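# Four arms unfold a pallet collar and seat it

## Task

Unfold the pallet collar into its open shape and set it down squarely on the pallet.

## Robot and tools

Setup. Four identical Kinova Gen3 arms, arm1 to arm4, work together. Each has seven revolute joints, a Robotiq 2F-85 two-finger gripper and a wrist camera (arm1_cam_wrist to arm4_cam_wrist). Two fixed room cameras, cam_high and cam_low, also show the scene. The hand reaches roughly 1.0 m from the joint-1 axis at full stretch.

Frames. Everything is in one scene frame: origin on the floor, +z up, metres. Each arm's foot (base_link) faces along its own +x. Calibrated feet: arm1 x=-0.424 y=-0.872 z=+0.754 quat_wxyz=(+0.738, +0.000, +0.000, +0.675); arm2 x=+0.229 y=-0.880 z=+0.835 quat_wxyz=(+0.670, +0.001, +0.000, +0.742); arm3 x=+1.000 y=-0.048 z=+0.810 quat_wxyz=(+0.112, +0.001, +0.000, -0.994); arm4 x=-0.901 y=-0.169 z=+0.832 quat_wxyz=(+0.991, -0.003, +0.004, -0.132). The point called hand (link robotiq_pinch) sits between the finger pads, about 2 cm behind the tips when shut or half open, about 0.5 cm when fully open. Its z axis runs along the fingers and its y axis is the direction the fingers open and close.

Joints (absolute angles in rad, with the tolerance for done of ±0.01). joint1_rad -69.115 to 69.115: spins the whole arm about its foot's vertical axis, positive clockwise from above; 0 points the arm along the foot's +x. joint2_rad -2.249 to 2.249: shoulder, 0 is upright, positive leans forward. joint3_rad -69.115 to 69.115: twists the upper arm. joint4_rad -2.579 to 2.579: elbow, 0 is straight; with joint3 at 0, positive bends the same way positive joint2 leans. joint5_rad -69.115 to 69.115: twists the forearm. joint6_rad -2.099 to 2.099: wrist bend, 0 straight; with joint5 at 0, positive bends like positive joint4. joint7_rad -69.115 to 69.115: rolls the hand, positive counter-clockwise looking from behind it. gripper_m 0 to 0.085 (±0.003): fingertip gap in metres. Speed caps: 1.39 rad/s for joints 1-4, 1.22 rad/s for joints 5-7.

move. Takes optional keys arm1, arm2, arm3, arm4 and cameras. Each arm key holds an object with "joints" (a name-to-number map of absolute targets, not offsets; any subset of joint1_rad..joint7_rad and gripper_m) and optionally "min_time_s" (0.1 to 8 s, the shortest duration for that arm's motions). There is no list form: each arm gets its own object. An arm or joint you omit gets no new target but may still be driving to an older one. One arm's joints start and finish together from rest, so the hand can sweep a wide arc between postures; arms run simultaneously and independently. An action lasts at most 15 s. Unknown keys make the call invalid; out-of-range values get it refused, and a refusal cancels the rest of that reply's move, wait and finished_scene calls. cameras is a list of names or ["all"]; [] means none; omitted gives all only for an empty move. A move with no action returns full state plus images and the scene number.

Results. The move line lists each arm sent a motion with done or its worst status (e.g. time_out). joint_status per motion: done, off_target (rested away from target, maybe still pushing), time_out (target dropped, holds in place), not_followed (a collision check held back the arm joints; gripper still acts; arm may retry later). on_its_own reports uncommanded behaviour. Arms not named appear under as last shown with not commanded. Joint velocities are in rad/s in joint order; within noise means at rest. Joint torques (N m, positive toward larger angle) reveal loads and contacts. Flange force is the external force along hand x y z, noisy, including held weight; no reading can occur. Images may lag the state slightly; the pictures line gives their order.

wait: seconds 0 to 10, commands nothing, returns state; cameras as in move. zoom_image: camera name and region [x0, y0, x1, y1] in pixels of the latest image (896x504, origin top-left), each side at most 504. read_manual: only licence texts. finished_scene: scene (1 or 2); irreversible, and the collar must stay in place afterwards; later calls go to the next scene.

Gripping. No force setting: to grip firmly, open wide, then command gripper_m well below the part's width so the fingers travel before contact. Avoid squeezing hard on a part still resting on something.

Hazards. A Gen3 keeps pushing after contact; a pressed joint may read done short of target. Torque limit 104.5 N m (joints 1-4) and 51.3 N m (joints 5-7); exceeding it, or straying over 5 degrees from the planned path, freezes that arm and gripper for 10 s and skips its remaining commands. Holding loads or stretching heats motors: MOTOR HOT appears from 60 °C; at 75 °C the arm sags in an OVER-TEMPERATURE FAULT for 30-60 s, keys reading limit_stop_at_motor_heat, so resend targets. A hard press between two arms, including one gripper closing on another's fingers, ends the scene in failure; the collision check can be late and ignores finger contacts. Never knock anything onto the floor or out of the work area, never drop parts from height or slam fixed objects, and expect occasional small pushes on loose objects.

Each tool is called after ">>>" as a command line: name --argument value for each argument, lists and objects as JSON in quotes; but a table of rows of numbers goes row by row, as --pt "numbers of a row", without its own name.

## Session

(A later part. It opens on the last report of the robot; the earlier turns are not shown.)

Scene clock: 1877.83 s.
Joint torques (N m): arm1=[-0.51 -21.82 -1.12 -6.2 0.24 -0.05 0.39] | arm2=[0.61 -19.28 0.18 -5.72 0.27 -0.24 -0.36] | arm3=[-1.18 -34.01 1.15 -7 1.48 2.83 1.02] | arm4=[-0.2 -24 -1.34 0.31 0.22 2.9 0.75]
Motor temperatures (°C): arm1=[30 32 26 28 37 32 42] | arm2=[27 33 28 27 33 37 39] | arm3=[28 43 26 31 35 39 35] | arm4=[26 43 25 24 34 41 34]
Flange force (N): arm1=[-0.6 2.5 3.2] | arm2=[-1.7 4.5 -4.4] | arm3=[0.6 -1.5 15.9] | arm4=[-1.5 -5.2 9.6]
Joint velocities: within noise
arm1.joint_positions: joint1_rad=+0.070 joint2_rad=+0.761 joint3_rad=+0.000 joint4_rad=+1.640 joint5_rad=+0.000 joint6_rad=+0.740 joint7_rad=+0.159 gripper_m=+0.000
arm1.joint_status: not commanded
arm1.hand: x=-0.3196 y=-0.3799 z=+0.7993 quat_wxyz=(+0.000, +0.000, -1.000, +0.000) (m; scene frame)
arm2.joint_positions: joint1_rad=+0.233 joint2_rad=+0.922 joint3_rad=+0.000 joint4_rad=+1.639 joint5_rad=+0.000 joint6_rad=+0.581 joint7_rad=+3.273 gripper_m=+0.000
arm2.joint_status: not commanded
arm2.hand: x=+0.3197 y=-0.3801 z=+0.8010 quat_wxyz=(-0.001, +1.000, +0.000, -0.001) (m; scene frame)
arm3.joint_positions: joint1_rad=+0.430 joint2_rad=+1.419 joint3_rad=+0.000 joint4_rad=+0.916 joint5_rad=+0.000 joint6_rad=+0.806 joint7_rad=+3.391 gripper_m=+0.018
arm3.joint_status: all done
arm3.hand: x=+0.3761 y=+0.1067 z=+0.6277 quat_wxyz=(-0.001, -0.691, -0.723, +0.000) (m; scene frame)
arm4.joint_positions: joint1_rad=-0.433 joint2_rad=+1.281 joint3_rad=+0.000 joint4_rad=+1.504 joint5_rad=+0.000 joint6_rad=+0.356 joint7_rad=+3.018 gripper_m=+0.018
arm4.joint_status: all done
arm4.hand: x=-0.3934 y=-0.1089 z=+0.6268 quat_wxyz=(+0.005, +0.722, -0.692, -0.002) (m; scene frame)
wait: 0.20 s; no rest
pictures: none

>>> move --arm3 '{"joints": {"joint2_rad": 1.4219, "joint4_rad": 0.9145, "joint6_rad": 0.8053}, "min_time_s": 0.8}'

>>> wait --seconds 0.2 --cameras '["cam_low", "arm1_cam_wrist", "arm2_cam_wrist", "cam_high"]'

>>> zoom_image --camera "cam_low" --region '[220, 190, 700, 400]'

>>> zoom_image --camera "cam_high" --region '[330, 140, 570, 380]'

Scene clock: 1888.50 s.
Joint torques (N m): arm1=[-0.58 -21.81 -1.13 -6.23 0.21 -0.04 0.4] | arm2=[0.65 -19.11 0.1 -5.76 0.27 -0.26 -0.36] | arm3=[-1.99 -28.72 0.24 -6.98 1.11 1.18 0.94] | arm4=[-0.82 -24.4 -2.01 0.57 0.11 3.14 0.73]
Motor temperatures (°C): arm1=[30 32 26 28 37 32 42] | arm2=[27 33 28 27 33 37 39] | arm3=[28 43 26 31 35 39 35] | arm4=[26 43 25 24 34 41 34]
Flange force (N): arm1=[-0.7 2.3 3.2] | arm2=[-1.9 4.8 -4.8] | arm3=[0.6 3.4 4.0] | arm4=[-0.3 -6.0 11.1]
move: arm3 done
Joint velocities: within noise
arm1, arm2, arm4: as last shown
arm3.joint_positions: joint1_rad=+0.430 joint2_rad=+1.422 joint3_rad=+0.000 joint4_rad=+0.914 joint5_rad=+0.000 joint6_rad=+0.805 joint7_rad=+3.391 gripper_m=+0.018
arm3.joint_status: all done
arm3.hand: x=+0.3762 y=+0.1067 z=+0.6265 quat_wxyz=(-0.001, -0.691, -0.723, +0.000) (m; scene frame)
arm4.joint_positions: joint1_rad=-0.433 joint2_rad=+1.281 joint3_rad=+0.000 joint4_rad=+1.505 joint5_rad=+0.000 joint6_rad=+0.356 joint7_rad=+3.018 gripper_m=+0.018
pictures: none

Scene clock: 1888.70 s.
Joint torques (N m): arm1=[-0.56 -21.73 -1.12 -6.18 0.25 -0.05 0.39] | arm2=[0.59 -19.24 0.17 -5.74 0.29 -0.29 -0.29] | arm3=[-2.01 -28.71 0.14 -6.94 1.11 1.17 0.96] | arm4=[-0.79 -24.45 -1.94 0.59 0.09 3.14 0.68]
Motor temperatures (°C): arm1=[30 32 26 28 37 32 42] | arm2=[27 33 28 27 33 37 39] | arm3=[28 43 26 31 35 39 35] | arm4=[26 43 25 24 34 41 34]
Flange force (N): arm1=[-0.7 2.4 3.0] | arm2=[-1.8 4.5 -4.6] | arm3=[0.7 3.1 4.0] | arm4=[-0.3 -6.1 11.2]
Joint velocities: within noise
arm1.joint_positions: joint1_rad=+0.070 joint2_rad=+0.761 joint3_rad=+0.000 joint4_rad=+1.640 joint5_rad=+0.000 joint6_rad=+0.740 joint7_rad=+0.159 gripper_m=+0.000
arm1.joint_status: not commanded
arm1.hand: x=-0.3196 y=-0.3799 z=+0.7993 quat_wxyz=(+0.000, +0.000, -1.000, +0.000) (m; scene frame)
arm2.joint_positions: joint1_rad=+0.233 joint2_rad=+0.922 joint3_rad=+0.000 joint4_rad=+1.639 joint5_rad=+0.000 joint6_rad=+0.581 joint7_rad=+3.273 gripper_m=+0.000
arm2.joint_status: not commanded
arm2.hand: x=+0.3197 y=-0.3801 z=+0.8010 quat_wxyz=(-0.001, +1.000, +0.000, -0.001) (m; scene frame)
arm3.joint_positions: joint1_rad=+0.430 joint2_rad=+1.422 joint3_rad=+0.000 joint4_rad=+0.914 joint5_rad=+0.000 joint6_rad=+0.805 joint7_rad=+3.391 gripper_m=+0.018
arm3.joint_status: all done
arm3.hand: x=+0.3762 y=+0.1067 z=+0.6265 quat_wxyz=(-0.001, -0.691, -0.723, +0.000) (m; scene frame)
arm4.joint_positions: joint1_rad=-0.433 joint2_rad=+1.281 joint3_rad=+0.000 joint4_rad=+1.505 joint5_rad=+0.000 joint6_rad=+0.356 joint7_rad=+3.018 gripper_m=+0.018
arm4.joint_status: not commanded
arm4.hand: x=-0.3934 y=-0.1089 z=+0.6268 quat_wxyz=(+0.005, +0.722, -0.692, -0.002) (m; scene frame)
wait: 0.20 s; no rest
pictures: arm1_cam_wrist, arm2_cam_wrist, cam_high, cam_low

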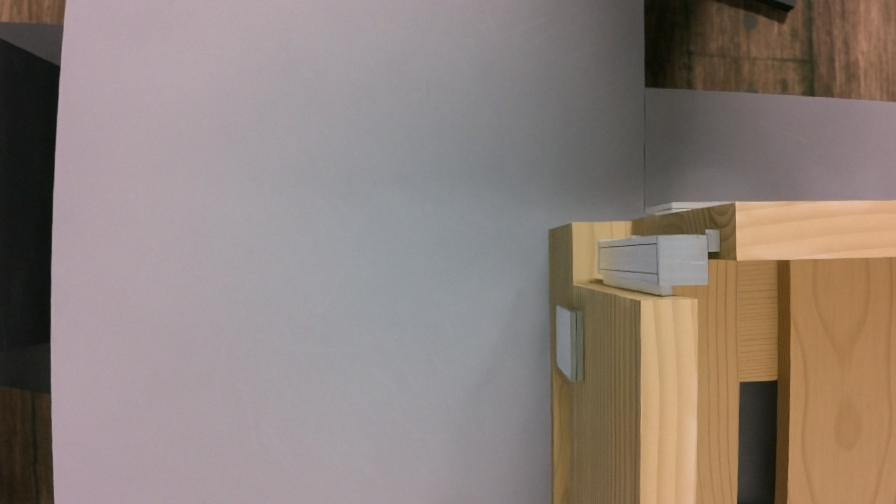

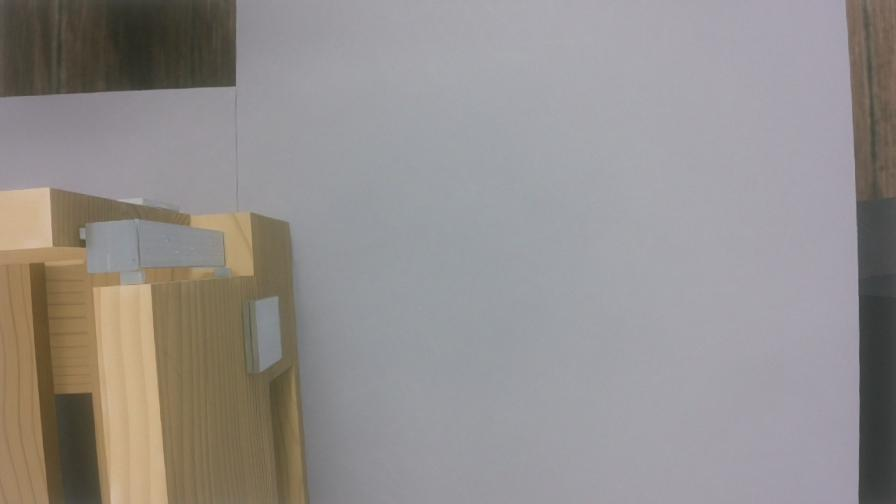

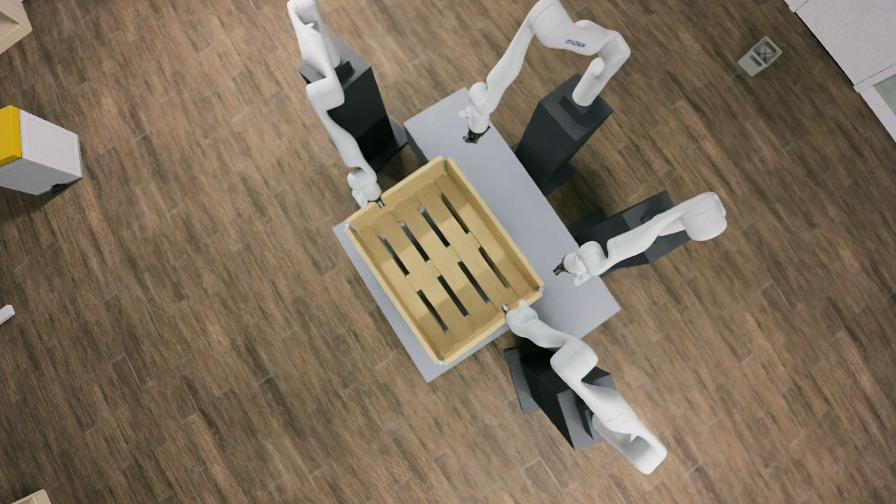

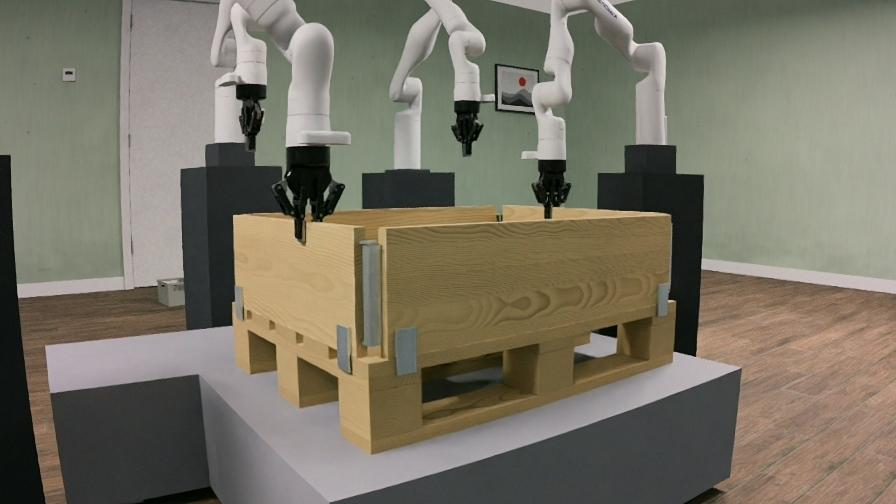

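Scaled by 1.050 from the camera's 896x504 image, which has a finer 1280x720 frame.

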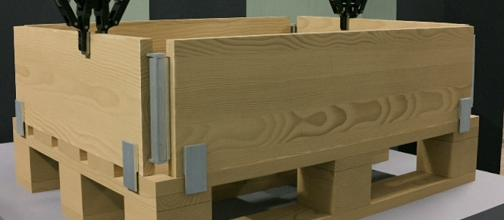

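Scaled by 2.100 from the camera's 896x504 image, which has a finer 1280x720 frame.

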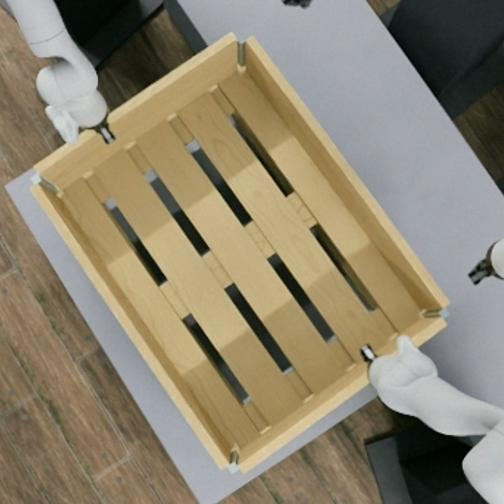

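>>> move --arm3 '{"joints": {"gripper_m": 0.034}}' --arm4 '{"joints": {"gripper_m": 0.034}}'

>>> move --arm3 '{"joints": {"joint1_rad": 0.4296, "joint2_rad": 1.3449, "joint4_rad": 0.9633, "joint6_rad": 0.8334, "joint7_rad": 3.3913}, "min_time_s": 1.5}' --arm4 '{"joints": {"joint1_rad": -0.4333, "joint2_rad": 1.1983, "joint4_rad": 1.5482, "joint6_rad": 0.3951, "joint7_rad": 3.0176}, "min_time_s": 1.5}'

>>> move --arm3 '{"joints": {"joint2_rad": 1.1123, "joint4_rad": 1.0237, "joint6_rad": 1.0056}, "min_time_s": 1.5}' --arm4 '{"joints": {"joint2_rad": 0.9159, "joint4_rad": 1.6192, "joint6_rad": 0.6065}, "min_time_s": 1.5}' --cameras '["all"]'

>>> zoom_image --camera "cam_low" --region '[220, 190, 700, 400]'

>>> zoom_image --camera "cam_high" --region '[330, 140, 570, 380]'

Scene clock: 1934.60 s.
Joint torques (N m): arm1=[-0.58 -21.75 -1.14 -6.13 0.23 -0.02 0.39] | arm2=[0.53 -19.14 0.21 -5.76 0.2 -0.25 -0.37] | arm3=[-0.78 -26.05 0.38 -7.18 0.54 0.04 -0.02] | arm4=[0.33 -22.37 -0.53 -2.92 -0.11 0.31 -0.04]
Motor temperatures (°C): arm1=[30 32 26 28 37 32 42] | arm2=[27 33 28 27 33 37 39] | arm3=[28 41 26 31 35 39 35] | arm4=[26 43 25 24 34 41 34]
Flange force (N): arm1=[-0.8 2.6 3.1] | arm2=[-1.6 4.8 -4.7] | arm3=[-0.5 5.7 -2.5] | arm4=[-0.6 0.7 -0.7]
move: arm3 done; arm4 done
Joint velocities: within noise
arm1, arm2: as last shown
arm3.joint_positions: joint1_rad=+0.430 joint2_rad=+1.422 joint3_rad=+0.000 joint4_rad=+0.914 joint5_rad=+0.000 joint6_rad=+0.805 joint7_rad=+3.391 gripper_m=+0.034
arm3.joint_status: all done
arm3.hand: x=+0.3762 y=+0.1067 z=+0.6265 quat_wxyz=(-0.001, -0.691, -0.723, +0.000) (m; scene frame)
arm4.joint_positions: joint1_rad=-0.433 joint2_rad=+1.281 joint3_rad=+0.000 joint4_rad=+1.505 joint5_rad=+0.000 joint6_rad=+0.356 joint7_rad=+3.018 gripper_m=+0.034
arm4.joint_status: all done
arm4.hand: x=-0.3934 y=-0.1089 z=+0.6268 quat_wxyz=(+0.005, +0.722, -0.692, -0.002) (m; scene frame)
pictures: none

Scene clock: 1936.40 s.
Joint torques (N m): arm1=[-0.57 -21.76 -1.07 -6.18 0.26 -0.04 0.37] | arm2=[0.57 -19.27 0.17 -5.77 0.23 -0.25 -0.36] | arm3=[-0.63 -25.88 0.49 -7.32 0.52 0.07 -0.07] | arm4=[0.33 -22.17 -0.56 -3.23 -0.18 0.32 -0.05]
Motor temperatures (°C): arm1=[30 32 26 28 37 32 42] | arm2=[27 33 28 27 33 37 39] | arm3=[28 41 26 31 35 39 35] | arm4=[26 43 25 24 34 41 34]
Flange force (N): arm1=[-0.8 2.4 3.1] | arm2=[-1.7 4.7 -4.4] | arm3=[-0.6 5.5 -2.2] | arm4=[-0.6 0.7 -0.6]
move: arm3 done; arm4 done
Joint velocities: within noise
arm1, arm2: as last shown
arm3.joint_positions: joint1_rad=+0.430 joint2_rad=+1.345 joint3_rad=+0.000 joint4_rad=+0.963 joint5_rad=+0.000 joint6_rad=+0.833 joint7_rad=+3.391 gripper_m=+0.034
arm3.joint_status: all done
arm3.hand: x=+0.3761 y=+0.1068 z=+0.6648 quat_wxyz=(-0.001, -0.691, -0.723, +0.000) (m; scene frame)
arm4.joint_positions: joint1_rad=-0.433 joint2_rad=+1.198 joint3_rad=+0.000 joint4_rad=+1.548 joint5_rad=+0.000 joint6_rad=+0.395 joint7_rad=+3.018 gripper_m=+0.034
arm4.joint_status: all done
arm4.hand: x=-0.3930 y=-0.1087 z=+0.6640 quat_wxyz=(+0.005, +0.722, -0.692, -0.002) (m; scene frame)
pictures: none

Scene clock: 1938.27 s.
Joint torques (N m): arm1=[-0.58 -21.8 -1.11 -6.19 0.23 -0.03 0.4] | arm2=[0.57 -19.22 0.11 -5.72 0.26 -0.3 -0.38] | arm3=[-0.69 -25.28 0.46 -8.23 0.52 0.07 -0.04] | arm4=[0.36 -21.15 -0.64 -4.97 -0.17 0.32 -0.02]
Motor temperatures (°C): arm1=[30 32 26 28 37 32 42] | arm2=[27 33 28 27 33 37 39] | arm3=[28 41 26 31 35 39 35] | arm4=[26 43 25 24 34 41 34]
Flange force (N): arm1=[-0.7 2.4 3.2] | arm2=[-1.6 4.4 -4.6] | arm3=[-0.4 5.3 -1.0] | arm4=[-0.7 0.8 -0.3]
move: arm3 done; arm4 done
Joint velocities: within noise
arm1, arm2: as last shown
arm3.joint_positions: joint1_rad=+0.430 joint2_rad=+1.112 joint3_rad=+0.000 joint4_rad=+1.024 joint5_rad=+0.000 joint6_rad=+1.006 joint7_rad=+3.391 gripper_m=+0.034
arm3.joint_status: all done
arm3.hand: x=+0.3758 y=+0.1069 z=+0.7998 quat_wxyz=(-0.001, -0.691, -0.723, +0.000) (m; scene frame)
arm4.joint_positions: joint1_rad=-0.433 joint2_rad=+0.916 joint3_rad=+0.000 joint4_rad=+1.619 joint5_rad=+0.000 joint6_rad=+0.606 joint7_rad=+3.018 gripper_m=+0.034
arm4.joint_status: all done
arm4.hand: x=-0.3918 y=-0.1082 z=+0.7990 quat_wxyz=(+0.005, +0.722, -0.692, -0.002) (m; scene frame)
pictures: arm1_cam_wrist, arm2_cam_wrist, arm3_cam_wrist, arm4_cam_wrist, cam_high, cam_low

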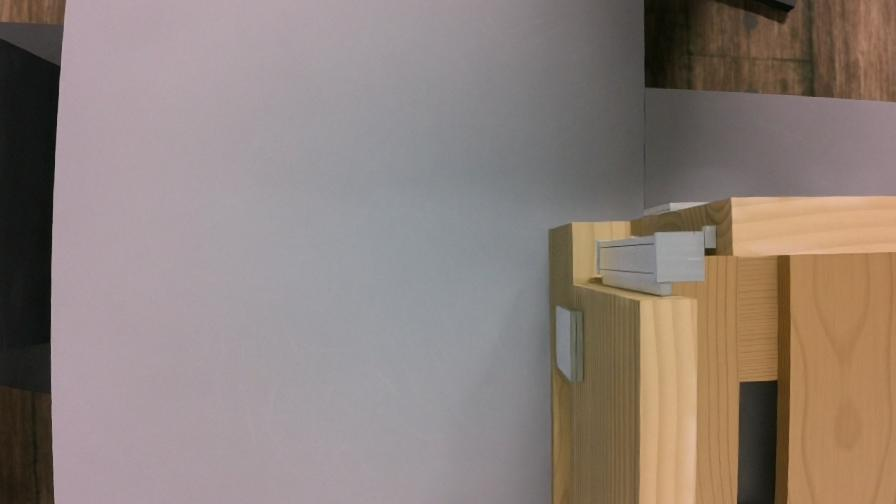

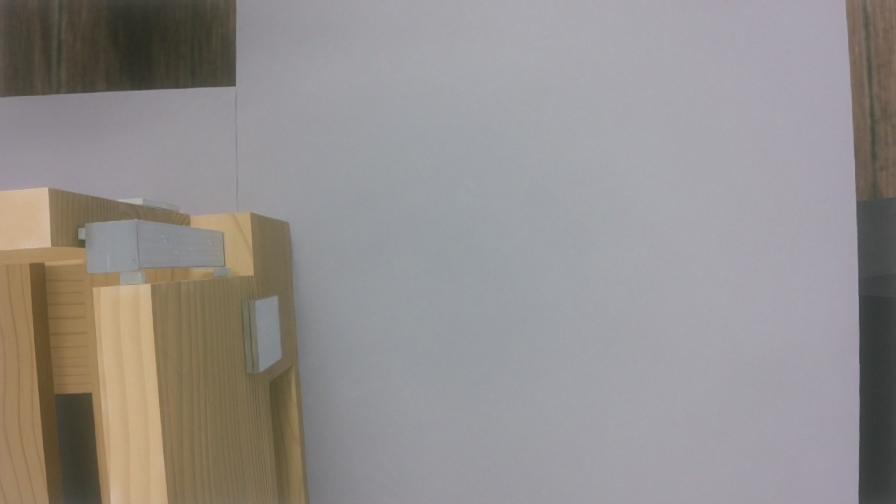

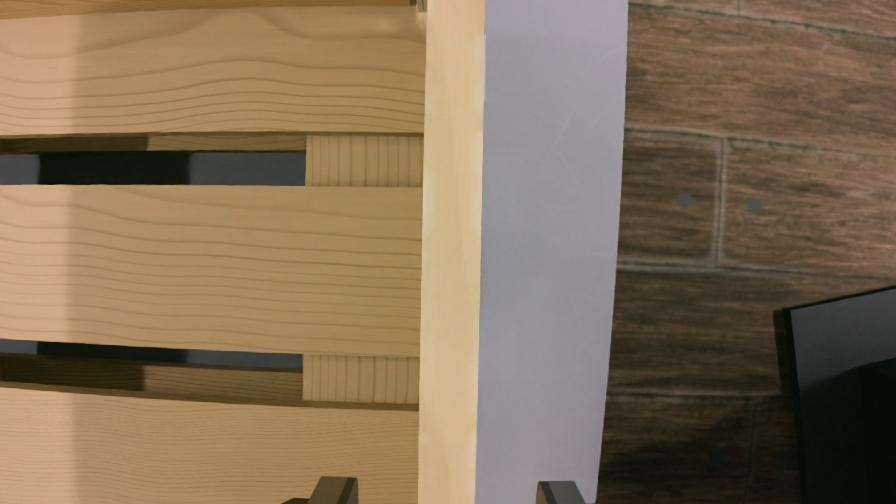

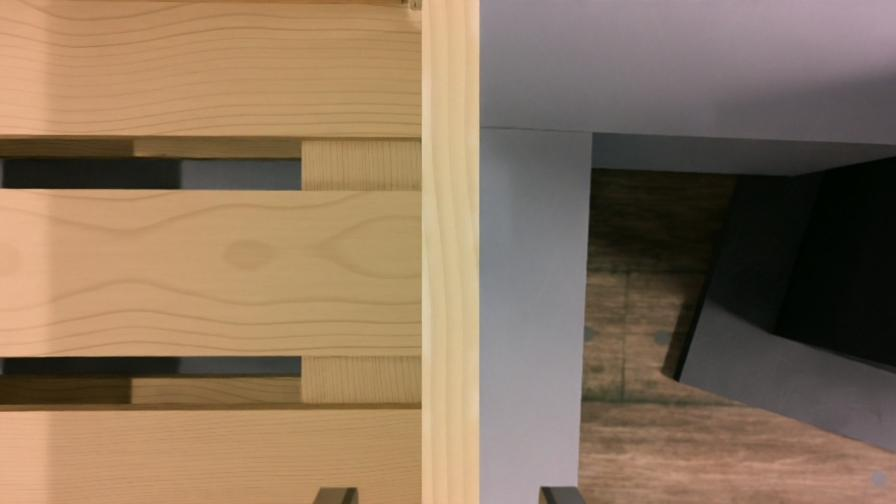

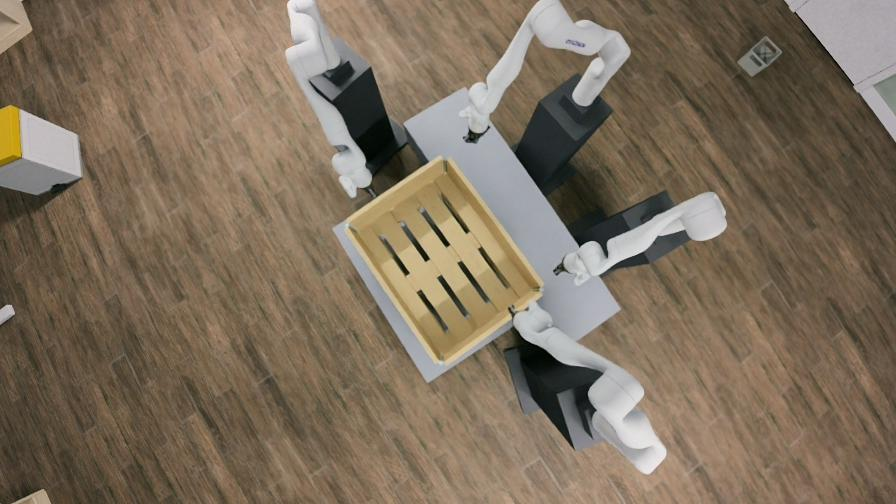

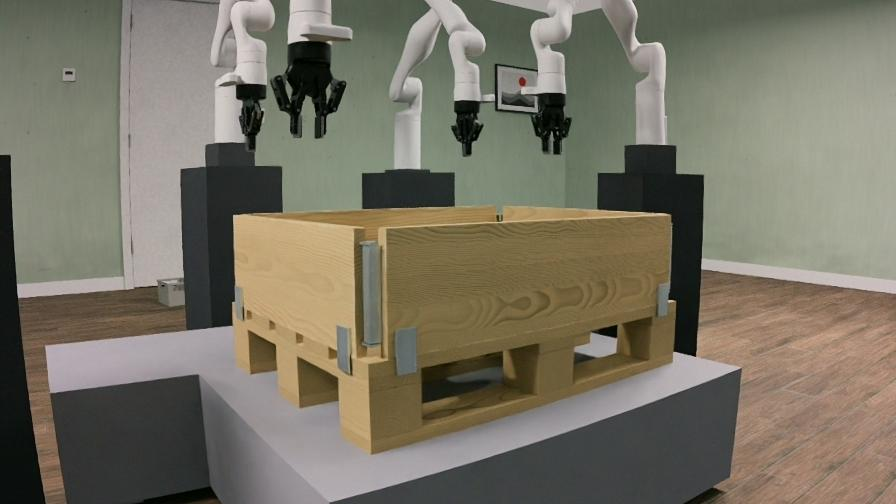

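Scaled by 1.050 from the camera's 896x504 image, which has a finer 1280x720 frame.

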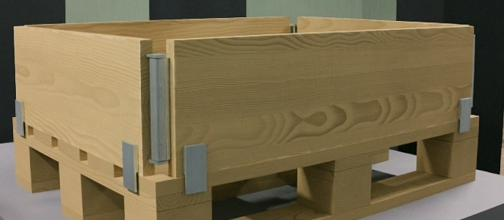

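Scaled by 2.100 from the camera's 896x504 image, which has a finer 1280x720 frame.

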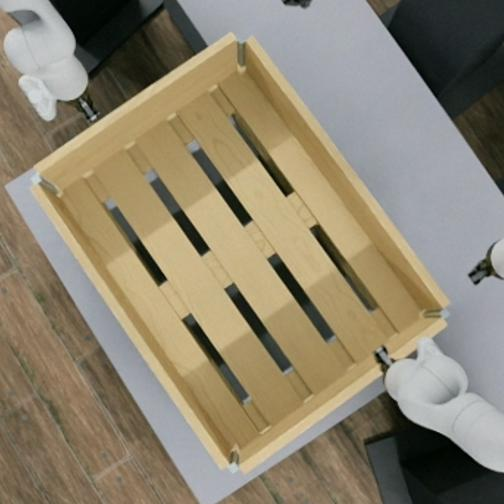

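>>> zoom_image --camera "cam_low" --region '[220, 270, 460, 405]'

>>> zoom_image --camera "cam_low" --region '[440, 260, 690, 400]'

>>> zoom_image --camera "arm1_cam_wrist" --region '[530, 165, 770, 400]'

>>> zoom_image --camera "arm2_cam_wrist" --region '[60, 180, 300, 415]'

Scaled by 2.100 from the camera's 896x504 image, which has a finer 1280x720 frame.

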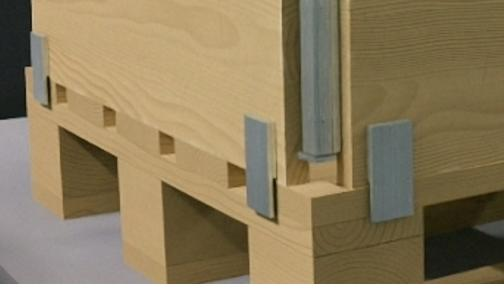

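Scaled by 2.016 from the camera's 896x504 image, which has a finer 1280x720 frame.

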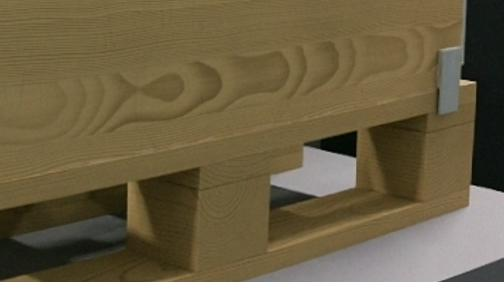

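Scaled by 2.100 from the camera's 896x504 image, which has a finer 1280x720 frame.

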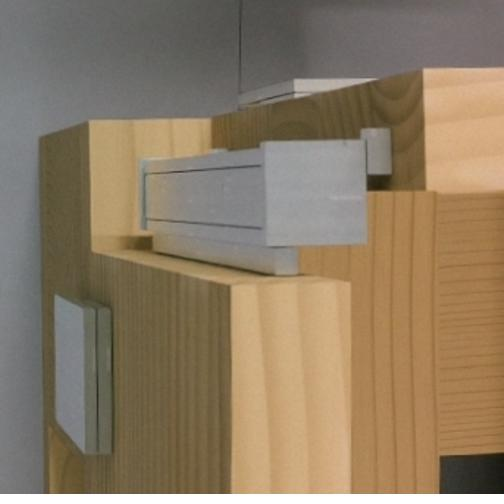

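Scaled by 2.100 from the camera's 896x504 image, which has a finer 1280x720 frame.

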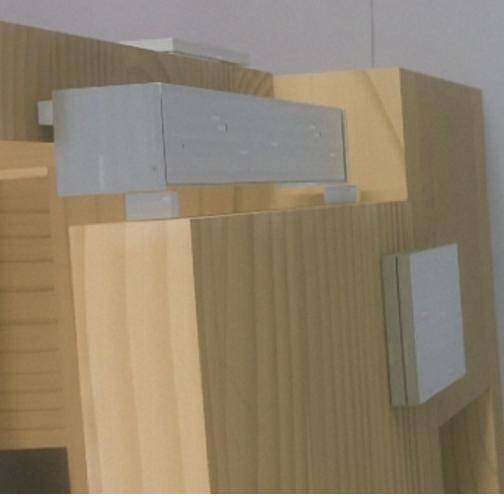

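>>> finished_scene --scene 2

The scene is finished: the task was done.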